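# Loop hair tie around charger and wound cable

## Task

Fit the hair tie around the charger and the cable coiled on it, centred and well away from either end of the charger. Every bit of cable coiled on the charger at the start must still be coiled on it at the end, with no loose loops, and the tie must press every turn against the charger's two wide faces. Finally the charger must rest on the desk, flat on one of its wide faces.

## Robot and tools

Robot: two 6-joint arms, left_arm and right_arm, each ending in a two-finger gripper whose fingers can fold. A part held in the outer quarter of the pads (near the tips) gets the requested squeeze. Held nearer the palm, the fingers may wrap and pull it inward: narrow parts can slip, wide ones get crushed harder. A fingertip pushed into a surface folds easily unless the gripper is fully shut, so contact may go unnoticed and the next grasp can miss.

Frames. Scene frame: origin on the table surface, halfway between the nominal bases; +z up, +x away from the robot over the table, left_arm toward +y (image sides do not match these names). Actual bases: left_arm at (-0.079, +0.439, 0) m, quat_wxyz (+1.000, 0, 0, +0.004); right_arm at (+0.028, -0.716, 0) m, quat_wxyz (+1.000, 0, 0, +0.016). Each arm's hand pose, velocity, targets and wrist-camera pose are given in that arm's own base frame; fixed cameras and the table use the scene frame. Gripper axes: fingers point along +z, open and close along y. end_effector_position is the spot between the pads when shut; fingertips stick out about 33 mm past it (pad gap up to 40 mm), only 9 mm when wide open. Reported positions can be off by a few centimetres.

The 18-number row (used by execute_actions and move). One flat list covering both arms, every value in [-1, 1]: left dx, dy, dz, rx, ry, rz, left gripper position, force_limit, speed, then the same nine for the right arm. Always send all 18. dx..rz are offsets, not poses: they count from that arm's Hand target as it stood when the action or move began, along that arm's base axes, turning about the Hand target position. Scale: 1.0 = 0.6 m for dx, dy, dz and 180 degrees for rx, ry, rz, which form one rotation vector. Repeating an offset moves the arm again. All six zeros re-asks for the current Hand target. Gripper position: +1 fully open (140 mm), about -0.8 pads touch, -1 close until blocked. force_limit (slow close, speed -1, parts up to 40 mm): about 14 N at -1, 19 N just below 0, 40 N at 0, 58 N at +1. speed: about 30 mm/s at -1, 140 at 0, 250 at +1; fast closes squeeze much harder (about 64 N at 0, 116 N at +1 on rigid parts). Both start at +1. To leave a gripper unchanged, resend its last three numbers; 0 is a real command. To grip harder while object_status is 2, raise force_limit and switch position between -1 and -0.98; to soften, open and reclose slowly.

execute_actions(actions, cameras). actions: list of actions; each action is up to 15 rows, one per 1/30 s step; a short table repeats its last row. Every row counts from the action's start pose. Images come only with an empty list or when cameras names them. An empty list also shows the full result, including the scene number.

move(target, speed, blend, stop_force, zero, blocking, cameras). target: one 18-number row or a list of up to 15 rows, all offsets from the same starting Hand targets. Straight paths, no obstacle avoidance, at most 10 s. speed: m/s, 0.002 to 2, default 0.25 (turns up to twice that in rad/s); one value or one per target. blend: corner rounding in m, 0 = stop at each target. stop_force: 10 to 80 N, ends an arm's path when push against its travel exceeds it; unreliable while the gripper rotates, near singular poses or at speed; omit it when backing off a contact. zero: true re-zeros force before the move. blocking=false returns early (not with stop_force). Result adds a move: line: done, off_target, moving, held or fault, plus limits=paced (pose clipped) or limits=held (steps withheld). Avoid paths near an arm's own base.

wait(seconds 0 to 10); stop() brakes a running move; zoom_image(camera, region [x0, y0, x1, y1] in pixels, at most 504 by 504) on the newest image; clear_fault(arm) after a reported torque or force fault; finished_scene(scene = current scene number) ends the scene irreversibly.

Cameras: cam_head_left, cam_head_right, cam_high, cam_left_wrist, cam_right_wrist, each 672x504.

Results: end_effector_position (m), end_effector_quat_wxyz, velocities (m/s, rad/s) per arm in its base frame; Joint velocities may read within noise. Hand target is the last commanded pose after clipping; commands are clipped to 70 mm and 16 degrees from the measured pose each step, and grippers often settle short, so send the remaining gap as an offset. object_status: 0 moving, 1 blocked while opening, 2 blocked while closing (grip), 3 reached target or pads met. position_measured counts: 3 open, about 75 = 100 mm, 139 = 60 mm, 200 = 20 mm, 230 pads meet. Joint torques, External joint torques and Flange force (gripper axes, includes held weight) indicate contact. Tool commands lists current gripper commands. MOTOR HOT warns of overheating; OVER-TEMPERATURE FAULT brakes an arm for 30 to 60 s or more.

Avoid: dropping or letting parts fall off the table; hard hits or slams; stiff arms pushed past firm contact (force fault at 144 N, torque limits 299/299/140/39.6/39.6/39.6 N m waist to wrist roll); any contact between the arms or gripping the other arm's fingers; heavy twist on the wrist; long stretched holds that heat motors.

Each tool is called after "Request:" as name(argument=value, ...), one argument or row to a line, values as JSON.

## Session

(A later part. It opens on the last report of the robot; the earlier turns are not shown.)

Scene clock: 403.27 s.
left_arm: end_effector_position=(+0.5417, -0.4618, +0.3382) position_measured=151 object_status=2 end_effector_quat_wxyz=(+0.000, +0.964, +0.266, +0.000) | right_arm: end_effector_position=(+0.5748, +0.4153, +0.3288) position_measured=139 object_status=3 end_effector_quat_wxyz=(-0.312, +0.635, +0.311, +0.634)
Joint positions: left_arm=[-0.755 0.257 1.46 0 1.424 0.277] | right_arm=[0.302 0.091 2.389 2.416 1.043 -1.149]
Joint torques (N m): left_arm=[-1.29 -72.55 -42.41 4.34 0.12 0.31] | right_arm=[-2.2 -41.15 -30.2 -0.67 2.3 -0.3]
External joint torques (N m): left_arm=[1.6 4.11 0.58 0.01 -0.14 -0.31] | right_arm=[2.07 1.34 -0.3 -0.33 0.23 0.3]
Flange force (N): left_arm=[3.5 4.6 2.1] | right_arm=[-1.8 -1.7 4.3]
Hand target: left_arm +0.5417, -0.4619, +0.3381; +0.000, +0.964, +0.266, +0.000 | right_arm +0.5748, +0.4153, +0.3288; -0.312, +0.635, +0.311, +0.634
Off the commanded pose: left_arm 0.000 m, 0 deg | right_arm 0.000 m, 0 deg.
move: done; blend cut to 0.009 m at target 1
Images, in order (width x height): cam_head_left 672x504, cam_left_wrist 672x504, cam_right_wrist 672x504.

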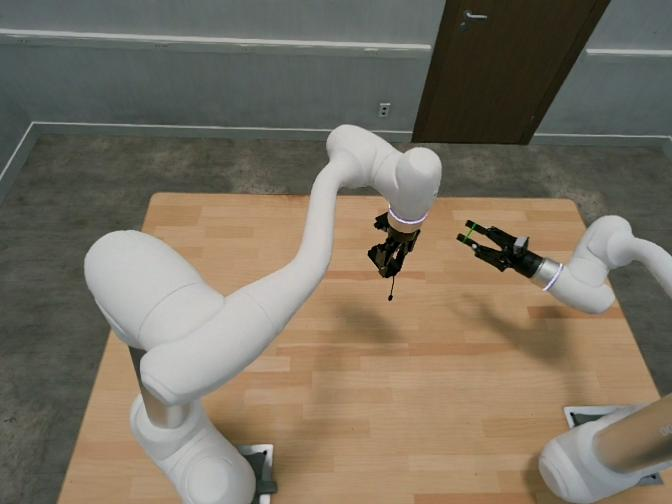

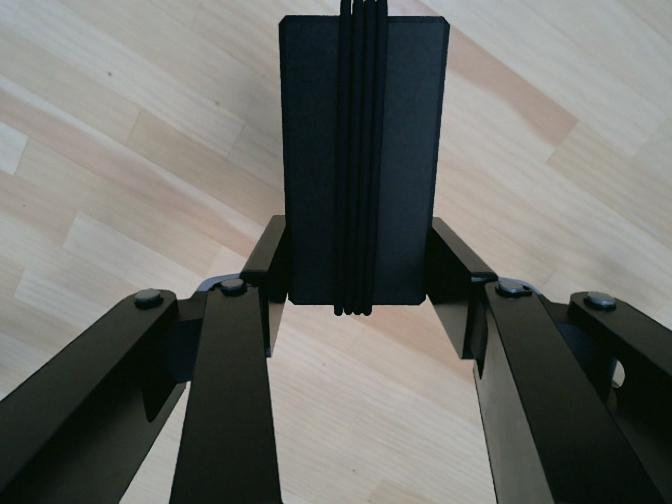

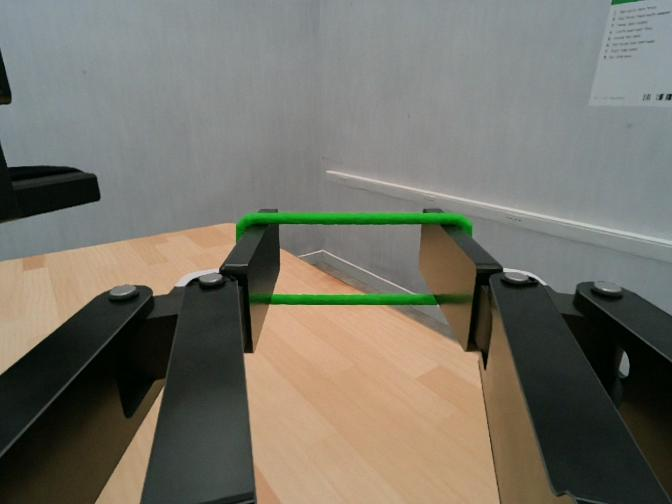

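Request:
move(
  target=[
    [0.17,0.15,0,0,0,-0.4372,-1,0.6,-1,0,0,0,0,0,0,-0.08,0.5,-0.5],
    [0.3135,0.2685,-0.03,0,0,-0.8742,-1,0.6,-1,0,0,0,0,0,0,-0.08,0.5,-0.5],
  ],
  speed=0.2,
  blend=[0.03,0],
  cameras=["cam_left_wrist","cam_head_left","cam_right_wrist"],
)

Scene clock: 421.07 s.
left_arm: end_effector_position=(+0.7299, -0.3007, +0.3201) position_measured=151 object_status=2 end_effector_quat_wxyz=(+0.000, -0.450, +0.893, +0.000) | right_arm: end_effector_position=(+0.5748, +0.4153, +0.3288) position_measured=139 object_status=3 end_effector_quat_wxyz=(-0.312, +0.635, +0.311, +0.634)
Joint positions: left_arm=[-0.434 0.388 1.315 0 1.439 3.344] | right_arm=[0.302 0.091 2.389 2.416 1.043 -1.149]
Joint torques (N m): left_arm=[-1.33 -85.25 -42.38 4.03 0.23 0.31] | right_arm=[-2.22 -41.16 -30.19 -0.7 2.27 -0.32]
External joint torques (N m): left_arm=[1.21 4.15 0.55 0.22 -0.23 -0.31] | right_arm=[2.29 0.68 -0.29 -0.32 0.29 0.32]
Flange force (N): left_arm=[-2.4 -5.0 2.1] | right_arm=[-0.6 -2.6 3.7]
Hand target: left_arm +0.7298, -0.3008, +0.3201; +0.000, -0.450, +0.893, +0.000 | right_arm +0.5748, +0.4153, +0.3288; -0.312, +0.635, +0.311, +0.634
Off the commanded pose: left_arm 0.000 m, 0 deg | right_arm 0.000 m, 0 deg.
move: done
Images, in order (width x height): cam_head_left 672x504, cam_left_wrist 672x504, cam_right_wrist 672x504.

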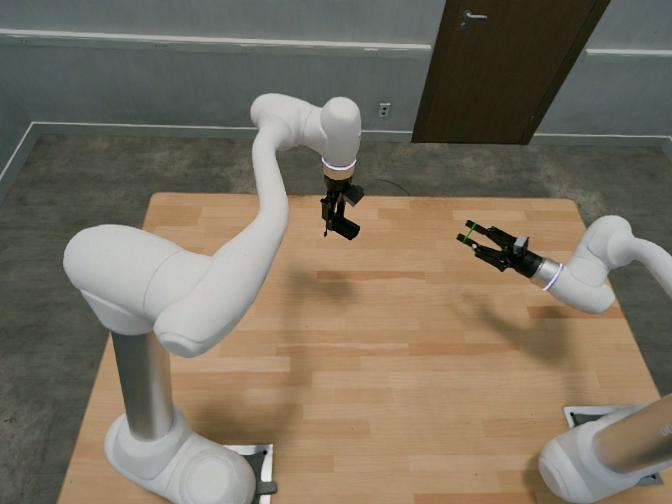

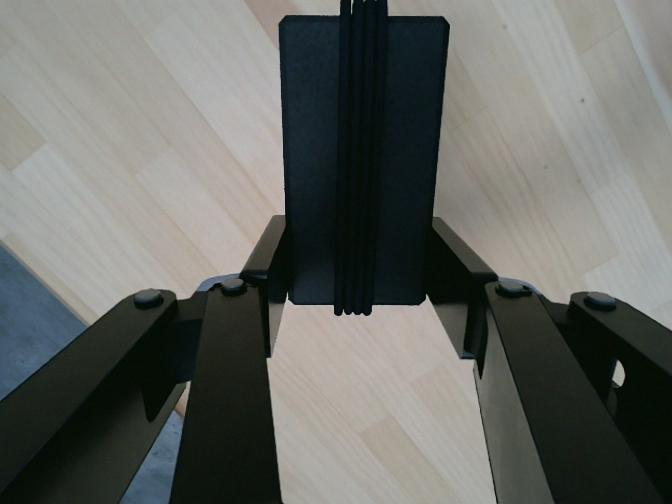

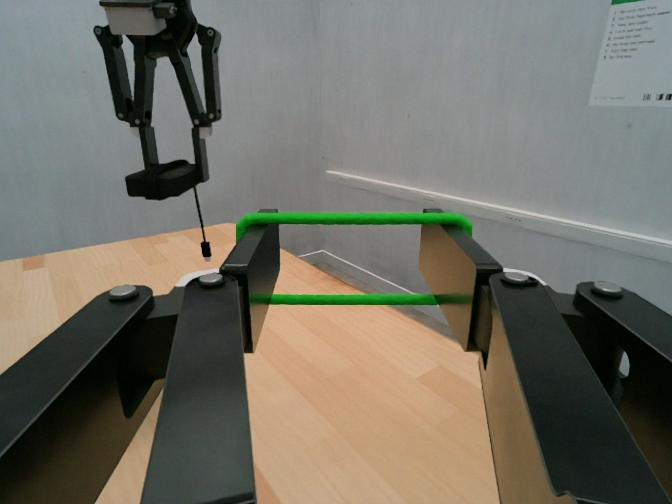

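Request:
move(
  target=[0,0,0,0,0,0,-1,0.6,-1,-0.047,0.4802,-0.0547,0,0,0,-0.08,0.5,-0.5],
  speed=0.2,
  cameras=["cam_left_wrist","cam_head_left","cam_right_wrist","cam_high"],
)

Scene clock: 427.23 s.
left_arm: end_effector_position=(+0.7298, -0.3008, +0.3201) position_measured=151 object_status=2 end_effector_quat_wxyz=(+0.000, -0.450, +0.893, +0.000) | right_arm: end_effector_position=(+0.5466, +0.7033, +0.2960) position_measured=139 object_status=3 end_effector_quat_wxyz=(-0.312, +0.635, +0.311, +0.634)
Joint positions: left_arm=[-0.434 0.388 1.315 0 1.439 3.344] | right_arm=[0.846 0.348 2.127 3.057 0.905 -1.517]
Joint torques (N m): left_arm=[-1.11 -85.45 -42.41 4.1 0.28 0.32] | right_arm=[-2.52 -67.81 -29 -2.26 2.55 -0.31]
External joint torques (N m): left_arm=[1.21 4.09 0.52 0.16 -0.28 -0.32] | right_arm=[2.5 3.06 -0.25 -0.31 0.23 0.31]
Flange force (N): left_arm=[-2.4 -4.9 2.1] | right_arm=[-4.8 -3.3 4.2]
Hand target: left_arm +0.7298, -0.3008, +0.3201; +0.000, -0.450, +0.893, +0.000 | right_arm +0.5466, +0.7034, +0.2960; -0.312, +0.635, +0.311, +0.634
Off the commanded pose: left_arm 0.000 m, 0 deg | right_arm 0.000 m, 0 deg.
move: done
Images, in order (width x height): cam_head_left 672x504, cam_high 672x504, cam_left_wrist 672x504, cam_right_wrist 672x504.

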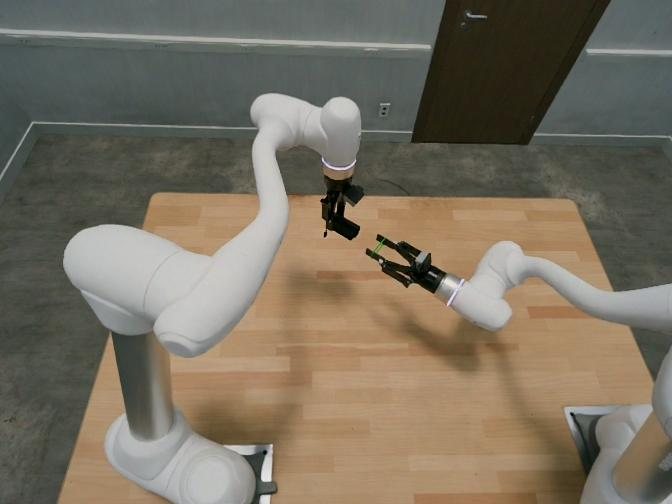

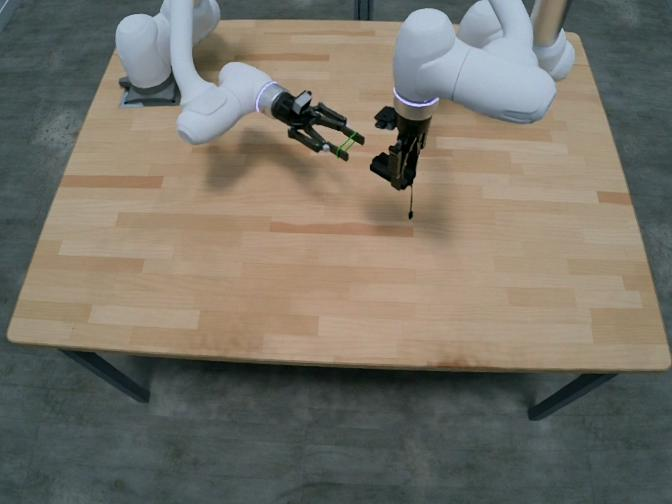

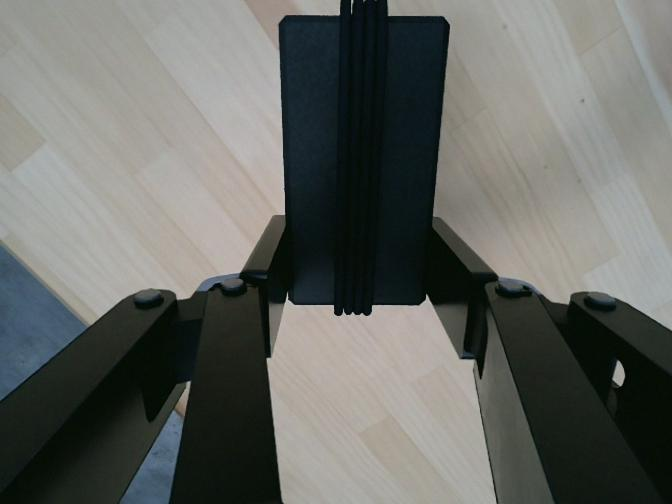

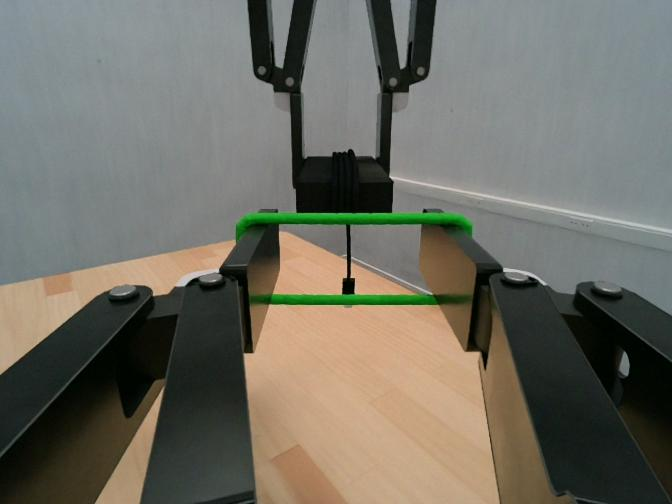

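Request:
zoom_image(
  camera="cam_right_wrist",
  region=[270, 120, 420, 230],
)

Request:
zoom_image(
  camera="cam_high",
  region=[250, 70, 470, 230],
)

Scaled by 3.360.

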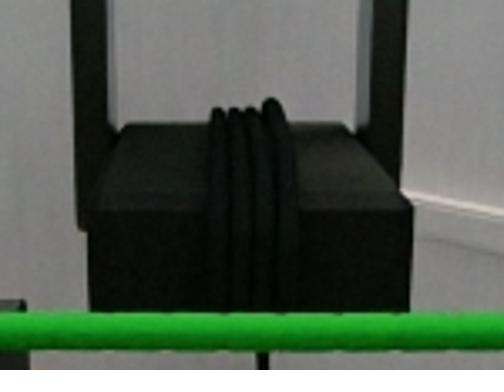

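Scaled by 2.291.

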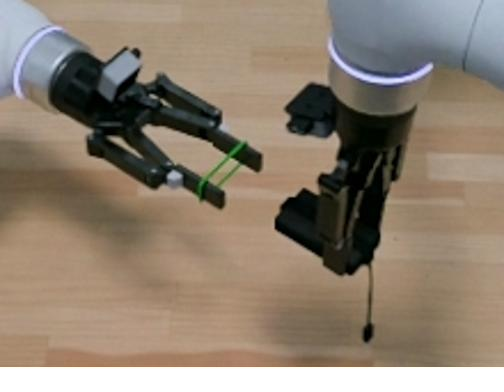

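Request:
move(
  target=[0,0,0,0,0,0,-1,0.6,-1,0.0542,0.0739,0,0,0,0,-0.08,0.5,-0.5],
  speed=0.08,
  cameras=["cam_left_wrist","cam_right_wrist"],
)

Scene clock: 444.47 s.
left_arm: end_effector_position=(+0.7298, -0.3008, +0.3201) position_measured=151 object_status=2 end_effector_quat_wxyz=(+0.000, -0.450, +0.893, +0.000) | right_arm: end_effector_position=(+0.5791, +0.7477, +0.2960) position_measured=139 object_status=3 end_effector_quat_wxyz=(-0.312, +0.635, +0.311, +0.634)
Joint positions: left_arm=[-0.434 0.388 1.315 0 1.439 3.344] | right_arm=[0.855 0.412 2.021 3.065 0.863 -1.519]
Joint torques (N m): left_arm=[-1.04 -85.24 -42.32 4.12 0.29 0.3] | right_arm=[-2.15 -74.56 -30.3 -2.42 2.53 -0.31]
External joint torques (N m): left_arm=[1.23 3.92 0.46 0.14 -0.28 -0.3] | right_arm=[2.51 2.15 -0.2 -0.32 0.25 0.31]
Flange force (N): left_arm=[-2.4 -4.8 2.0] | right_arm=[-3.2 -2.9 2.9]
Hand target: left_arm +0.7298, -0.3008, +0.3201; +0.000, -0.450, +0.893, +0.000 | right_arm +0.5791, +0.7477, +0.2960; -0.312, +0.635, +0.311, +0.634
Off the commanded pose: left_arm 0.000 m, 0 deg | right_arm 0.000 m, 0 deg.
move: done
Images, in order (width x height): cam_left_wrist 672x504, cam_right_wrist 672x504.

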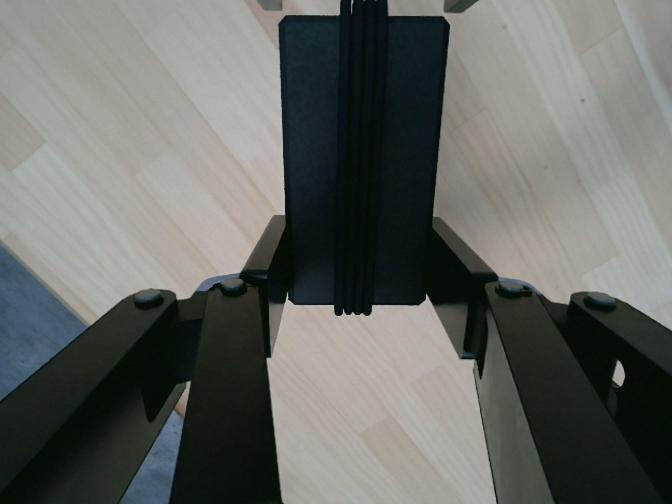

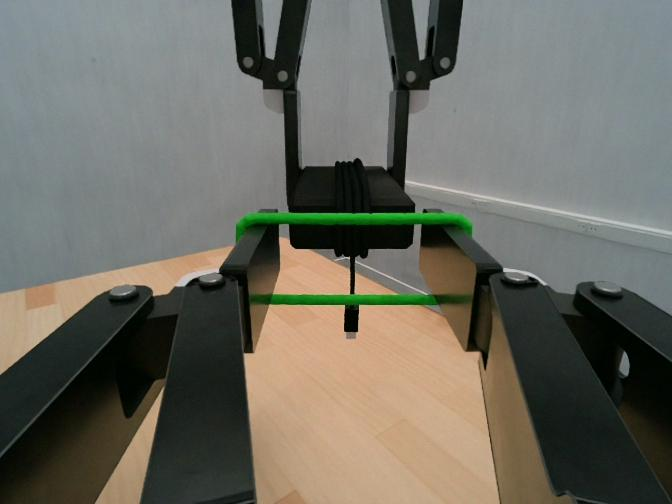

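Request:
zoom_image(
  camera="cam_right_wrist",
  region=[230, 150, 480, 320],
)

Scaled by 2.016.

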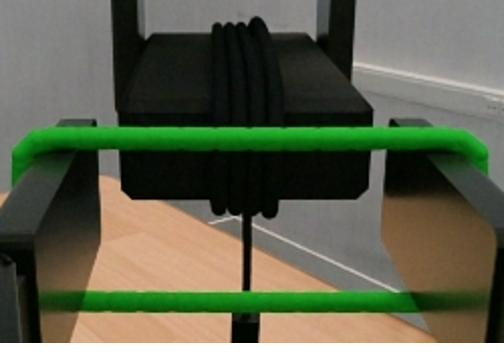

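Request:
move(
  target=[0,0,0,0,0,0,-1,0.6,-1,0.0,0.0,0.006,0,0,0,-0.08,0.5,-0.5],
  speed=0.04,
  cameras=["cam_right_wrist"],
)

Request:
zoom_image(
  camera="cam_right_wrist",
  region=[230, 150, 480, 320],
)

Scene clock: 468.80 s.
left_arm: end_effector_position=(+0.7298, -0.3008, +0.3201) position_measured=151 object_status=2 end_effector_quat_wxyz=(+0.000, -0.450, +0.893, +0.000) | right_arm: end_effector_position=(+0.5791, +0.7477, +0.2995) position_measured=139 object_status=3 end_effector_quat_wxyz=(-0.312, +0.635, +0.311, +0.634)
Joint positions: left_arm=[-0.434 0.388 1.315 0 1.439 3.344] | right_arm=[0.855 0.408 2.019 3.064 0.857 -1.519]
Joint torques (N m): left_arm=[-1.67 -85.41 -42.36 4.11 0.24 0.3] | right_arm=[-2.06 -74.69 -30.38 -2.45 2.52 -0.29]
External joint torques (N m): left_arm=[1.17 3.95 0.39 0.14 -0.24 -0.3] | right_arm=[1.97 2.5 -0.47 -0.28 0.27 0.29]
Flange force (N): left_arm=[-2.4 -5.1 1.9] | right_arm=[-3.6 -2.2 3.8]
Hand target: left_arm +0.7298, -0.3008, +0.3201; +0.000, -0.450, +0.893, +0.000 | right_arm +0.5791, +0.7477, +0.2996; -0.312, +0.635, +0.311, +0.634
Off the commanded pose: left_arm 0.000 m, 0 deg | right_arm 0.000 m, 0 deg.
move: done
Images, in order (width x height): cam_right_wrist 672x504.

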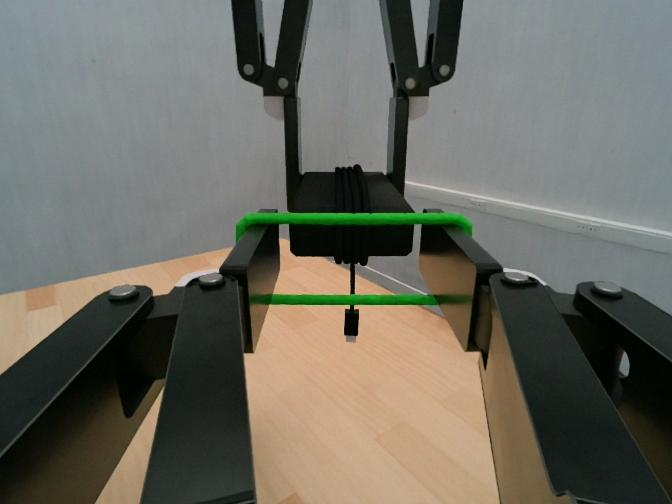

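Scaled by 2.016.

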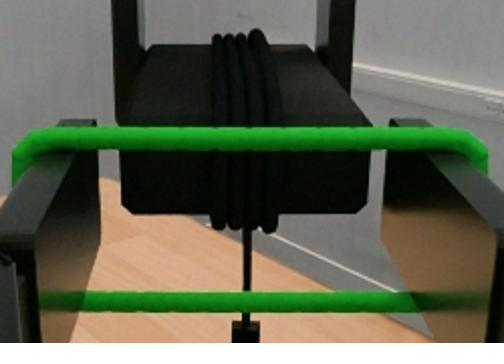

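Request:
move(
  target=[0,0,0,0,0,0,-1,0.6,-1,0.0263,0.0324,0,0,0,0,-0.08,0.5,-0.5],
  speed=0.025,
  stop_force=15,
  cameras=["cam_left_wrist","cam_right_wrist"],
)

Request:
zoom_image(
  camera="cam_right_wrist",
  region=[230, 150, 480, 320],
)

Scene clock: 479.00 s.
left_arm: end_effector_position=(+0.7298, -0.3008, +0.3201) position_measured=151 object_status=2 end_effector_quat_wxyz=(+0.000, -0.450, +0.893, +0.000) | right_arm: end_effector_position=(+0.5949, +0.7672, +0.2996) position_measured=139 object_status=3 end_effector_quat_wxyz=(-0.312, +0.635, +0.311, +0.634)
Joint positions: left_arm=[-0.434 0.388 1.315 0 1.439 3.344] | right_arm=[0.856 0.437 1.969 3.065 0.837 -1.518]
Joint torques (N m): left_arm=[-1.24 -85.43 -42.4 4.13 0.24 0.33] | right_arm=[-2.23 -78.27 -31.18 -2.52 2.5 -0.27]
External joint torques (N m): left_arm=[0.9 4.28 0.56 0.1 -0.24 -0.33] | right_arm=[1.89 2.52 -0.39 -0.27 0.29 0.27]
Flange force (N): left_arm=[-2.1 -5.3 2.2] | right_arm=[-3.5 -2.0 3.7]
Hand target: left_arm +0.7298, -0.3008, +0.3201; +0.000, -0.450, +0.893, +0.000 | right_arm +0.5949, +0.7672, +0.2996; -0.312, +0.635, +0.311, +0.634
Off the commanded pose: left_arm 0.000 m, 0 deg | right_arm 0.000 m, 0 deg.
move: done
Images, in order (width x height): cam_left_wrist 672x504, cam_right_wrist 672x504.

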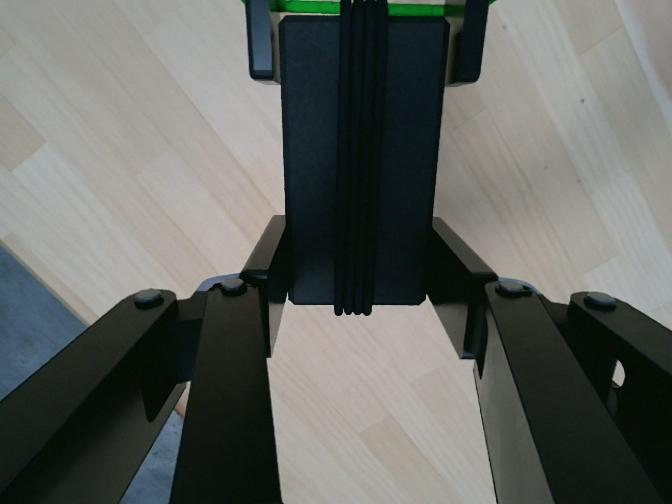

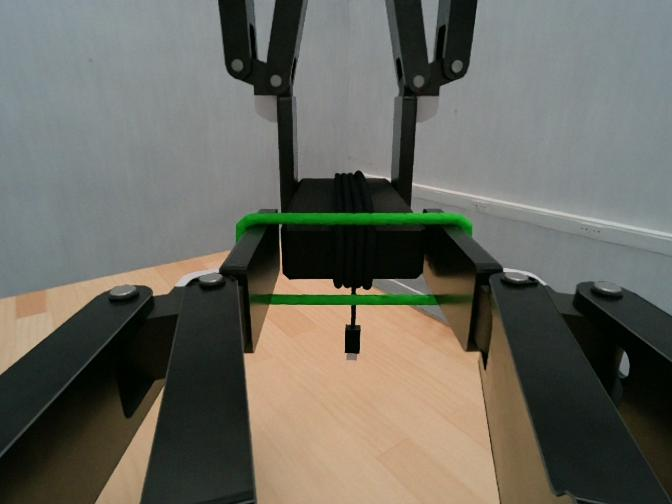

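Scaled by 2.016.

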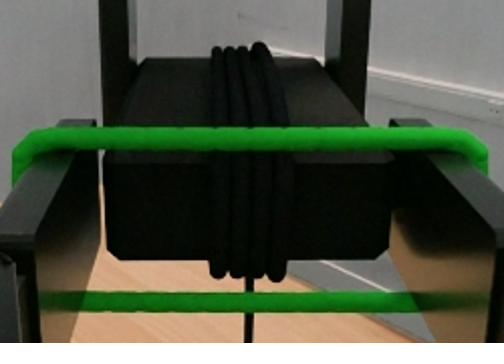

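Request:
move(
  target=[0,0,0,0,0,0,-1,0.6,-1,0.0204,0.0263,0,0,0,0,-0.08,0.5,-0.5],
  speed=0.02,
  stop_force=15,
  cameras=["cam_left_wrist","cam_right_wrist"],
)

Request:
zoom_image(
  camera="cam_right_wrist",
  region=[230, 150, 480, 320],
)

Request:
zoom_image(
  camera="cam_left_wrist",
  region=[220, 0, 500, 190],
)

Scene clock: 490.10 s.
left_arm: end_effector_position=(+0.7298, -0.3008, +0.3201) position_measured=151 object_status=2 end_effector_quat_wxyz=(+0.000, -0.450, +0.893, +0.000) | right_arm: end_effector_position=(+0.6072, +0.7829, +0.2996) position_measured=139 object_status=3 end_effector_quat_wxyz=(-0.312, +0.635, +0.311, +0.634)
Joint positions: left_arm=[-0.434 0.388 1.315 0 1.439 3.344] | right_arm=[0.858 0.46 1.929 3.066 0.82 -1.518]
Joint torques (N m): left_arm=[-1.76 -85.74 -42.51 3.88 0.29 0.35] | right_arm=[-2.29 -80.72 -31.71 -2.58 2.47 -0.29]
External joint torques (N m): left_arm=[1.68 4.3 0.58 0.38 -0.28 -0.35] | right_arm=[2.25 2.4 -0.25 -0.28 0.31 0.29]
Flange force (N): left_arm=[-3.0 -5.0 2.3] | right_arm=[-3.4 -2.4 3.3]
Hand target: left_arm +0.7298, -0.3008, +0.3201; +0.000, -0.450, +0.893, +0.000 | right_arm +0.6072, +0.7829, +0.2996; -0.312, +0.635, +0.311, +0.634
Off the commanded pose: left_arm 0.000 m, 0 deg | right_arm 0.000 m, 0 deg.
move: done
Images, in order (width x height): cam_left_wrist 672x504, cam_right_wrist 672x504.

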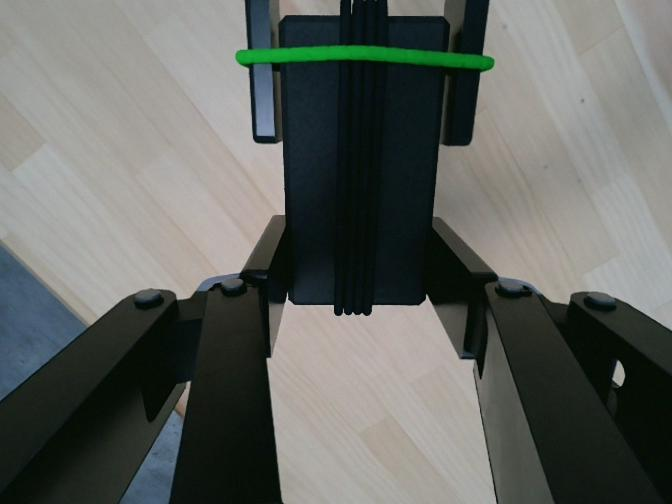

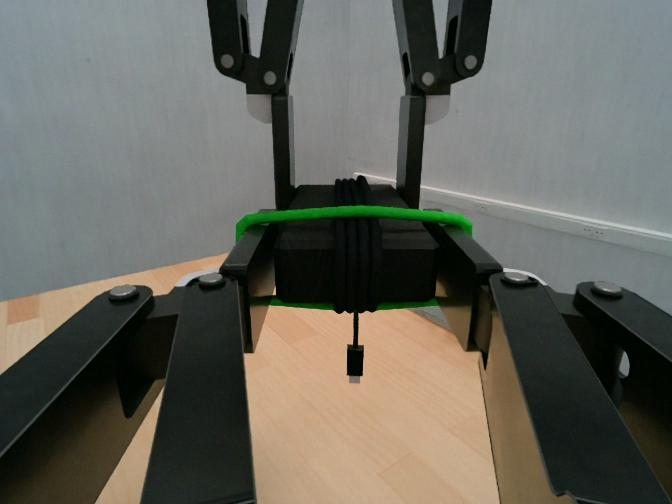

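Scaled by 2.016.

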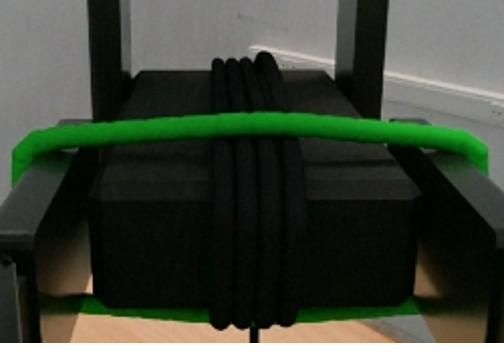

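Scaled by 1.800.

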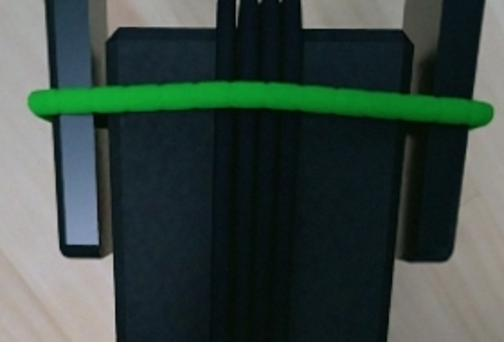

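Request:
move(
  target=[0,0,0,0,0,0,-1,0.6,-1,0.0256,0.0329,0,0,0,0,-0.08,0.5,-0.5],
  speed=0.02,
  stop_force=15,
  cameras=["cam_left_wrist","cam_right_wrist"],
)

Request:
zoom_image(
  camera="cam_right_wrist",
  region=[210, 150, 500, 350],
)

Request:
zoom_image(
  camera="cam_left_wrist",
  region=[220, 0, 500, 240],
)

Scene clock: 498.33 s.
left_arm: end_effector_position=(+0.7298, -0.3008, +0.3201) position_measured=151 object_status=2 end_effector_quat_wxyz=(+0.000, -0.450, +0.893, +0.000) | right_arm: end_effector_position=(+0.6225, +0.8027, +0.2996) position_measured=139 object_status=3 end_effector_quat_wxyz=(-0.312, +0.635, +0.311, +0.634)
Joint positions: left_arm=[-0.434 0.388 1.315 0 1.439 3.344] | right_arm=[0.86 0.49 1.878 3.067 0.798 -1.517]
Joint torques (N m): left_arm=[-1.64 -85.68 -42.45 3.97 0.27 0.32] | right_arm=[-2.06 -84.46 -32.38 -2.63 2.52 -0.37]
External joint torques (N m): left_arm=[1.41 4.39 0.56 0.28 -0.27 -0.32] | right_arm=[1.92 2.71 -0.14 -0.28 0.26 0.37]
Flange force (N): left_arm=[-2.8 -5.3 2.3] | right_arm=[-3.6 -1.7 3.4]
Hand target: left_arm +0.7298, -0.3008, +0.3201; +0.000, -0.450, +0.893, +0.000 | right_arm +0.6225, +0.8027, +0.2996; -0.312, +0.635, +0.311, +0.634
Off the commanded pose: left_arm 0.000 m, 0 deg | right_arm 0.000 m, 0 deg.
move: done
Images, in order (width x height): cam_left_wrist 672x504, cam_right_wrist 672x504.

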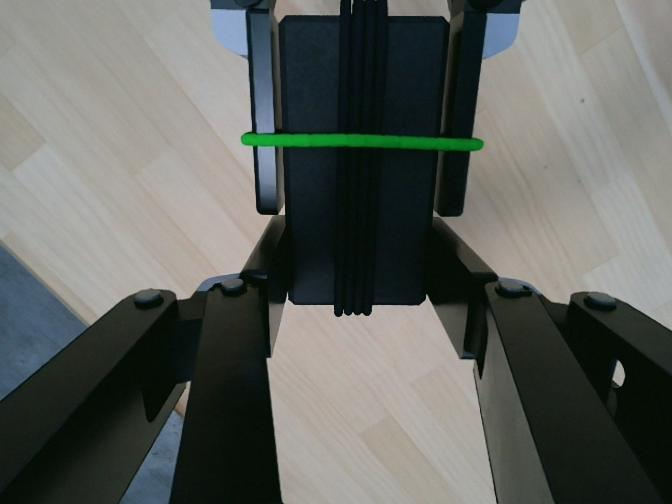

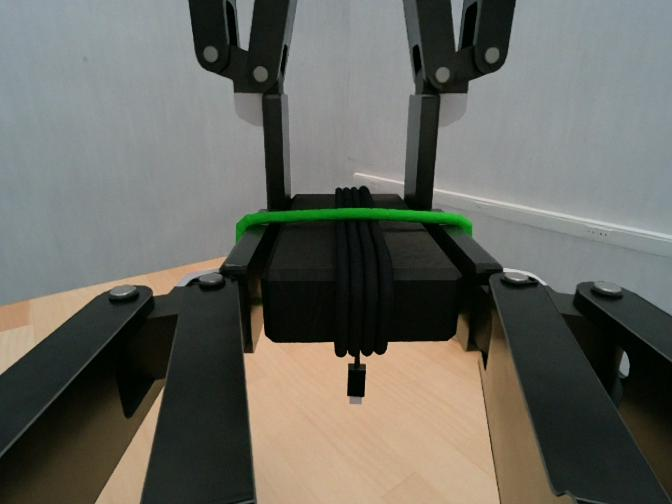

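Scaled by 1.738.

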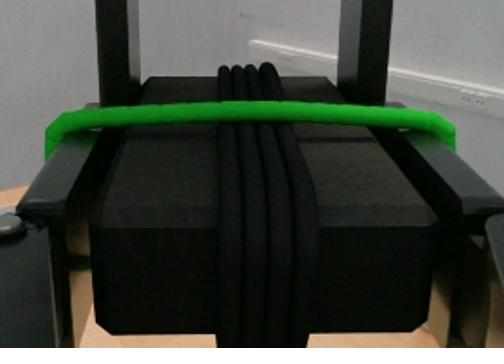

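Scaled by 1.800.

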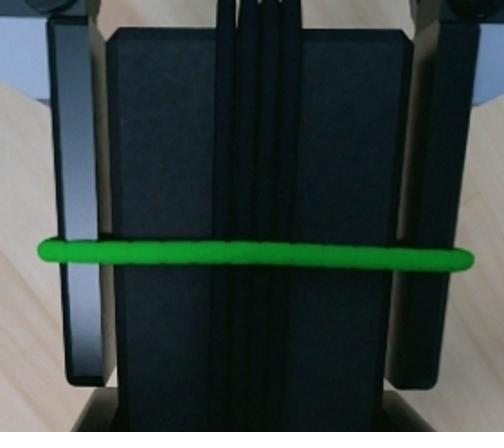

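Request:
move(
  target=[
    [0,0,0,0,0,0,-1,0.6,-1,0.0041,0.0053,0,0,0,0,-0.08,0.5,-0.5],
    [0,0,0,0,0,0,-1,0.6,-1,0.0041,0.0053,0.0075,-0.0592,0.046,0,-0.08,0.5,-0.5],
  ],
  speed=[0.02,0.05],
  cameras=["cam_left_wrist","cam_right_wrist"],
)

Request:
zoom_image(
  camera="cam_right_wrist",
  region=[210, 150, 500, 350],
)

Request:
zoom_image(
  camera="cam_left_wrist",
  region=[220, 0, 500, 240],
)

Scene clock: 515.00 s.
left_arm: end_effector_position=(+0.7298, -0.3008, +0.3200) position_measured=151 object_status=2 end_effector_quat_wxyz=(+0.000, -0.450, +0.893, +0.000) | right_arm: end_effector_position=(+0.6249, +0.8059, +0.3040) position_measured=139 object_status=3 end_effector_quat_wxyz=(-0.274, +0.705, +0.346, +0.555)
Joint positions: left_arm=[-0.434 0.388 1.315 0 1.439 3.344] | right_arm=[0.861 0.416 1.804 3.015 0.416 -1.465]
Joint torques (N m): left_arm=[-15.42 -98.04 -49.85 -2.47 0.9 0.32] | right_arm=[-0.03 -61.84 -31.64 -3.53 -1.67 -0.32]
External joint torques (N m): left_arm=[15.7 16.74 7.99 6.73 -0.9 -0.32] | right_arm=[-0.27 -16.98 -5.1 0.22 4.37 0.32]
Flange force (N): left_arm=[-21.1 -4.1 17.1] | right_arm=[9.3 1.1 -17.9]
Hand target: left_arm +0.7298, -0.3008, +0.3201; +0.000, -0.450, +0.893, +0.000 | right_arm +0.6250, +0.8059, +0.3041; -0.274, +0.705, +0.346, +0.555
Off the commanded pose: left_arm 0.000 m, 0 deg | right_arm 0.000 m, 0 deg.
move: done
Images, in order (width x height): cam_left_wrist 672x504, cam_right_wrist 672x504.

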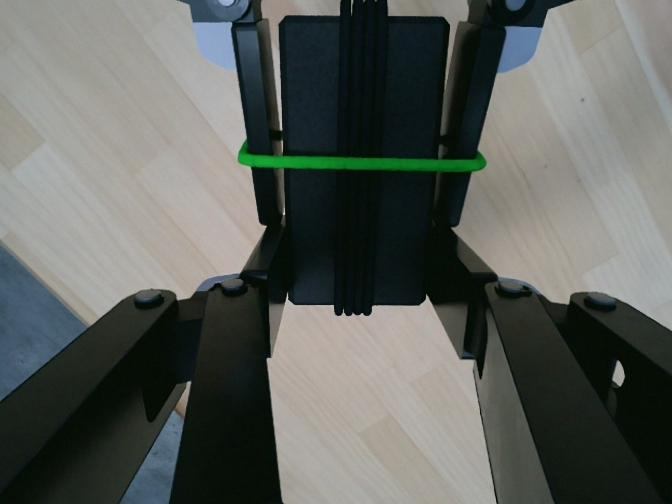

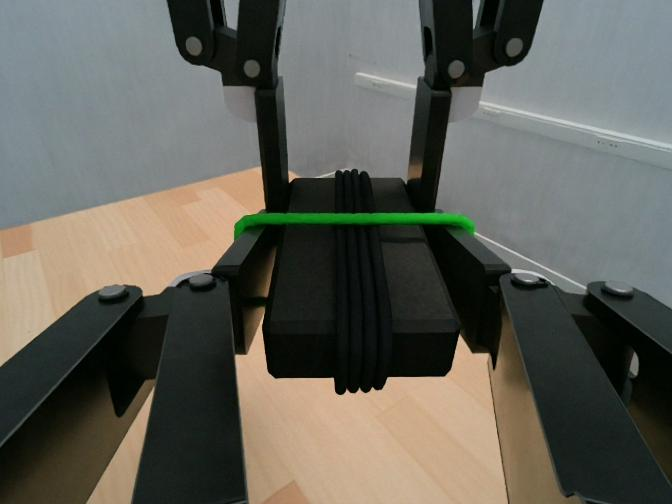

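Scaled by 1.738.

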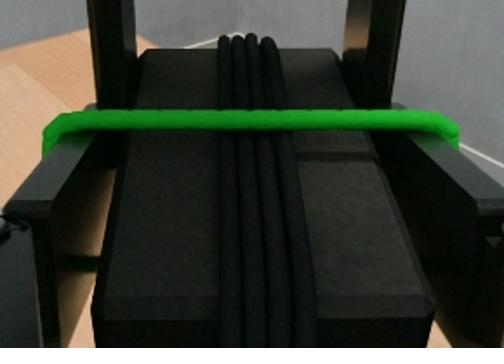

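Scaled by 1.800.

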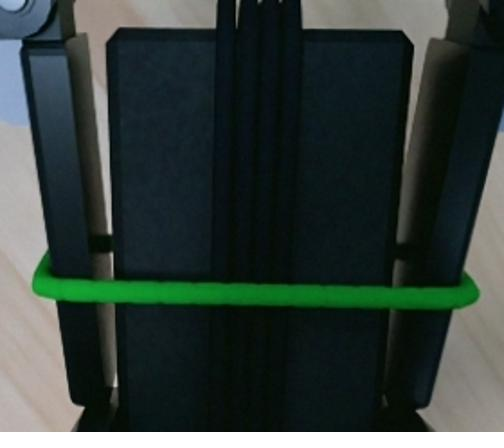

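Request:
move(
  target=[0,0,0,0,0,0,-1,0.6,-1,-0.0051,-0.0066,0,0,0,0,-0.08,0.5,-0.5],
  speed=0.03,
  cameras=["cam_left_wrist","cam_right_wrist"],
)

Request:
zoom_image(
  camera="cam_left_wrist",
  region=[220, 0, 500, 240],
)

Scene clock: 523.50 s.
left_arm: end_effector_position=(+0.7298, -0.3008, +0.3202) position_measured=151 object_status=2 end_effector_quat_wxyz=(+0.000, -0.450, +0.893, +0.000) | right_arm: end_effector_position=(+0.6219, +0.8019, +0.3041) position_measured=139 object_status=3 end_effector_quat_wxyz=(-0.273, +0.705, +0.346, +0.555)
Joint positions: left_arm=[-0.435 0.388 1.315 0 1.439 3.344] | right_arm=[0.86 0.409 1.815 3.015 0.42 -1.465]
Joint torques (N m): left_arm=[-0.9 -84.37 -41.81 4.32 0.18 0.31] | right_arm=[-1.85 -82.26 -36.84 -3.05 2.76 -0.31]
External joint torques (N m): left_arm=[1.02 3.15 -0.04 -0.06 -0.18 -0.31] | right_arm=[1.66 3.86 0.1 -0.26 -0.05 0.3]
Flange force (N): left_arm=[-2.2 -4.8 0.9] | right_arm=[-2.3 -0.6 5.8]
Hand target: left_arm +0.7298, -0.3008, +0.3201; +0.000, -0.450, +0.893, +0.000 | right_arm +0.6219, +0.8019, +0.3041; -0.274, +0.705, +0.346, +0.555
Off the commanded pose: left_arm 0.000 m, 0 deg | right_arm 0.000 m, 0 deg.
move: done
Images, in order (width x height): cam_left_wrist 672x504, cam_right_wrist 672x504.

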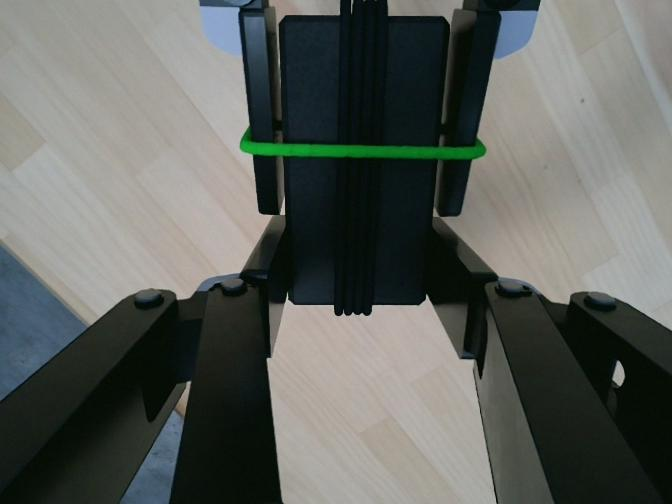

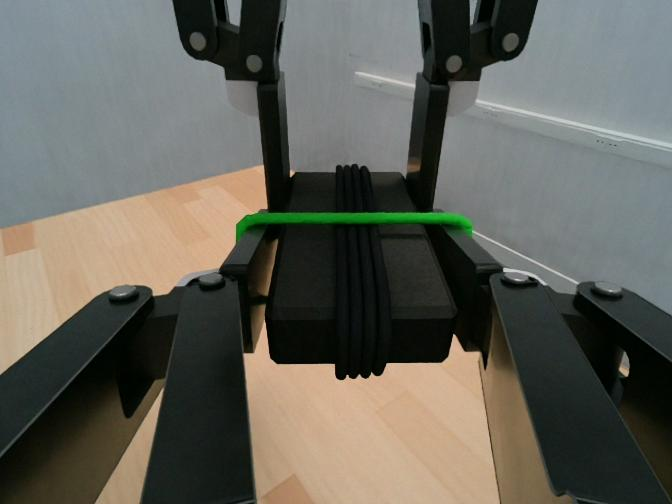

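Scaled by 1.800.

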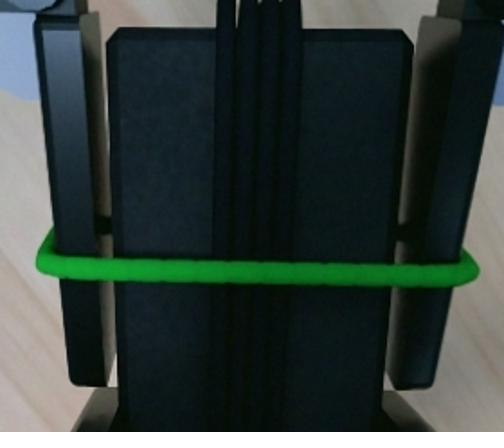

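Request:
move(
  target=[
    [0,0,-0.33,0,0,0,-1,0.6,-1,0,0,-0.33,0,0,0,-0.08,0.5,-0.5],
    [-0.0594,-0.0804,-0.4627,0,0,0,-1,0.6,-1,-0.0613,-0.079,-0.4627,0,0,0,-0.08,0.5,-0.5],
  ],
  speed=[0.08,0.04],
  blend=[0.01,0],
  cameras=["cam_left_wrist","cam_right_wrist","cam_head_left","cam_high"],
)

Scene clock: 541.53 s.
left_arm: end_effector_position=(+0.6942, -0.3490, +0.0424) position_measured=151 object_status=2 end_effector_quat_wxyz=(+0.000, -0.450, +0.893, +0.000) | right_arm: end_effector_position=(+0.5852, +0.7545, +0.0265) position_measured=139 object_status=3 end_effector_quat_wxyz=(-0.274, +0.705, +0.346, +0.555)
Joint positions: left_arm=[-0.51 0.529 1.635 -0.001 0.978 3.269] | right_arm=[0.855 0.722 2.013 3.071 0.93 -1.54]
Joint torques (N m): left_arm=[-0.89 -90.47 -34.74 3.58 0.2 0.3] | right_arm=[-2.29 -93.23 -20.01 -1.32 2.82 -0.29]
External joint torques (N m): left_arm=[0.34 2.91 -0.31 -0.04 -0.2 -0.3] | right_arm=[2.38 4.04 0.18 -0.34 -0.08 0.29]
Flange force (N): left_arm=[-0.8 -4.4 2.7] | right_arm=[-5.6 -2.9 4.2]
Hand target: left_arm +0.6942, -0.3490, +0.0424; +0.000, -0.450, +0.893, +0.000 | right_arm +0.5851, +0.7545, +0.0264; -0.274, +0.705, +0.346, +0.555
Off the commanded pose: left_arm 0.000 m, 0 deg | right_arm 0.000 m, 0 deg.
move: done
Images, in order (width x height): cam_head_left 672x504, cam_high 672x504, cam_left_wrist 672x504, cam_right_wrist 672x504.

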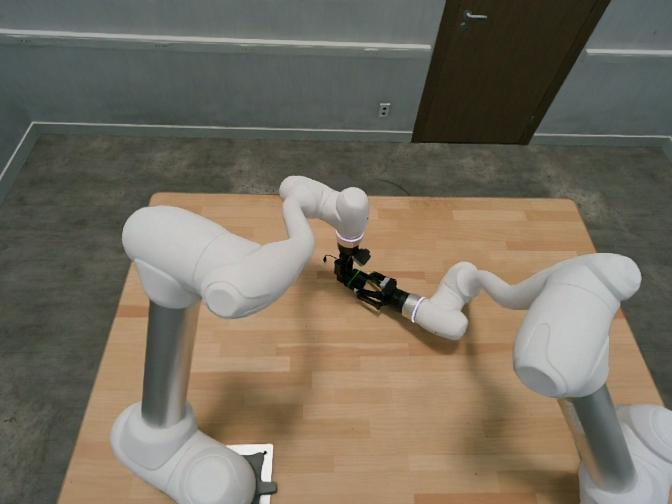

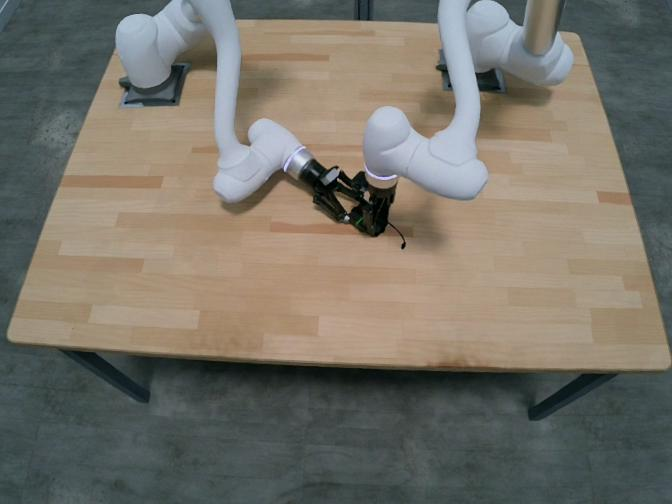

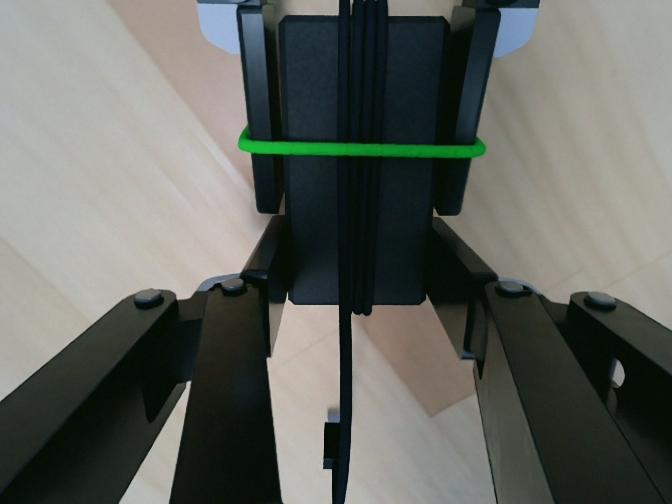

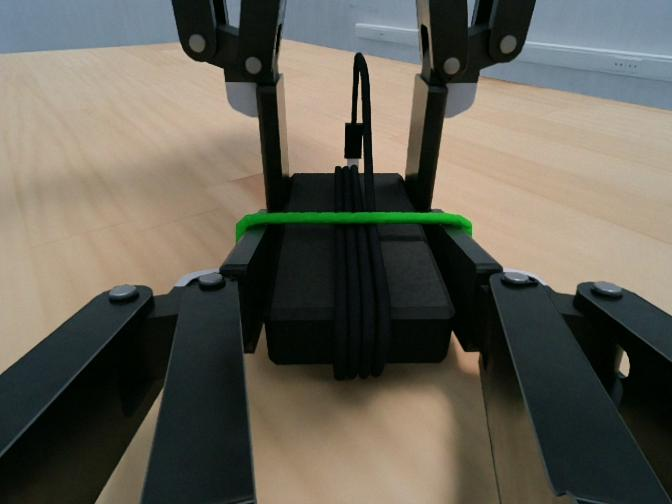

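Request:
zoom_image(
  camera="cam_high",
  region=[320, 150, 440, 260],
)

Request:
zoom_image(
  camera="cam_right_wrist",
  region=[290, 40, 430, 240],
)

Request:
zoom_image(
  camera="cam_left_wrist",
  region=[260, 270, 440, 504],
)

Scaled by 4.200.

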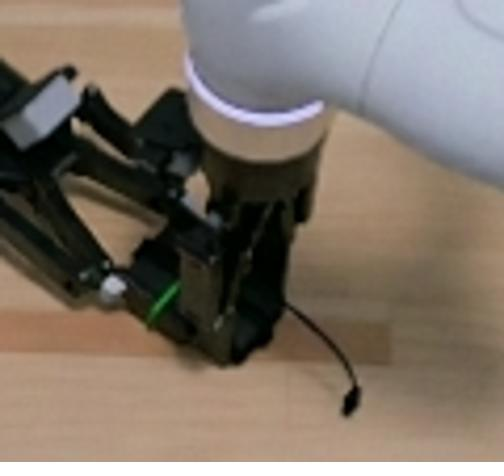

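Scaled by 2.520.

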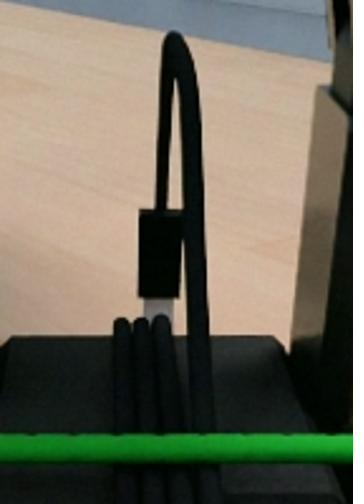

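Scaled by 2.154.

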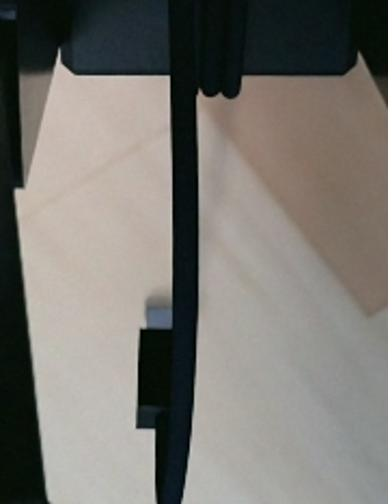

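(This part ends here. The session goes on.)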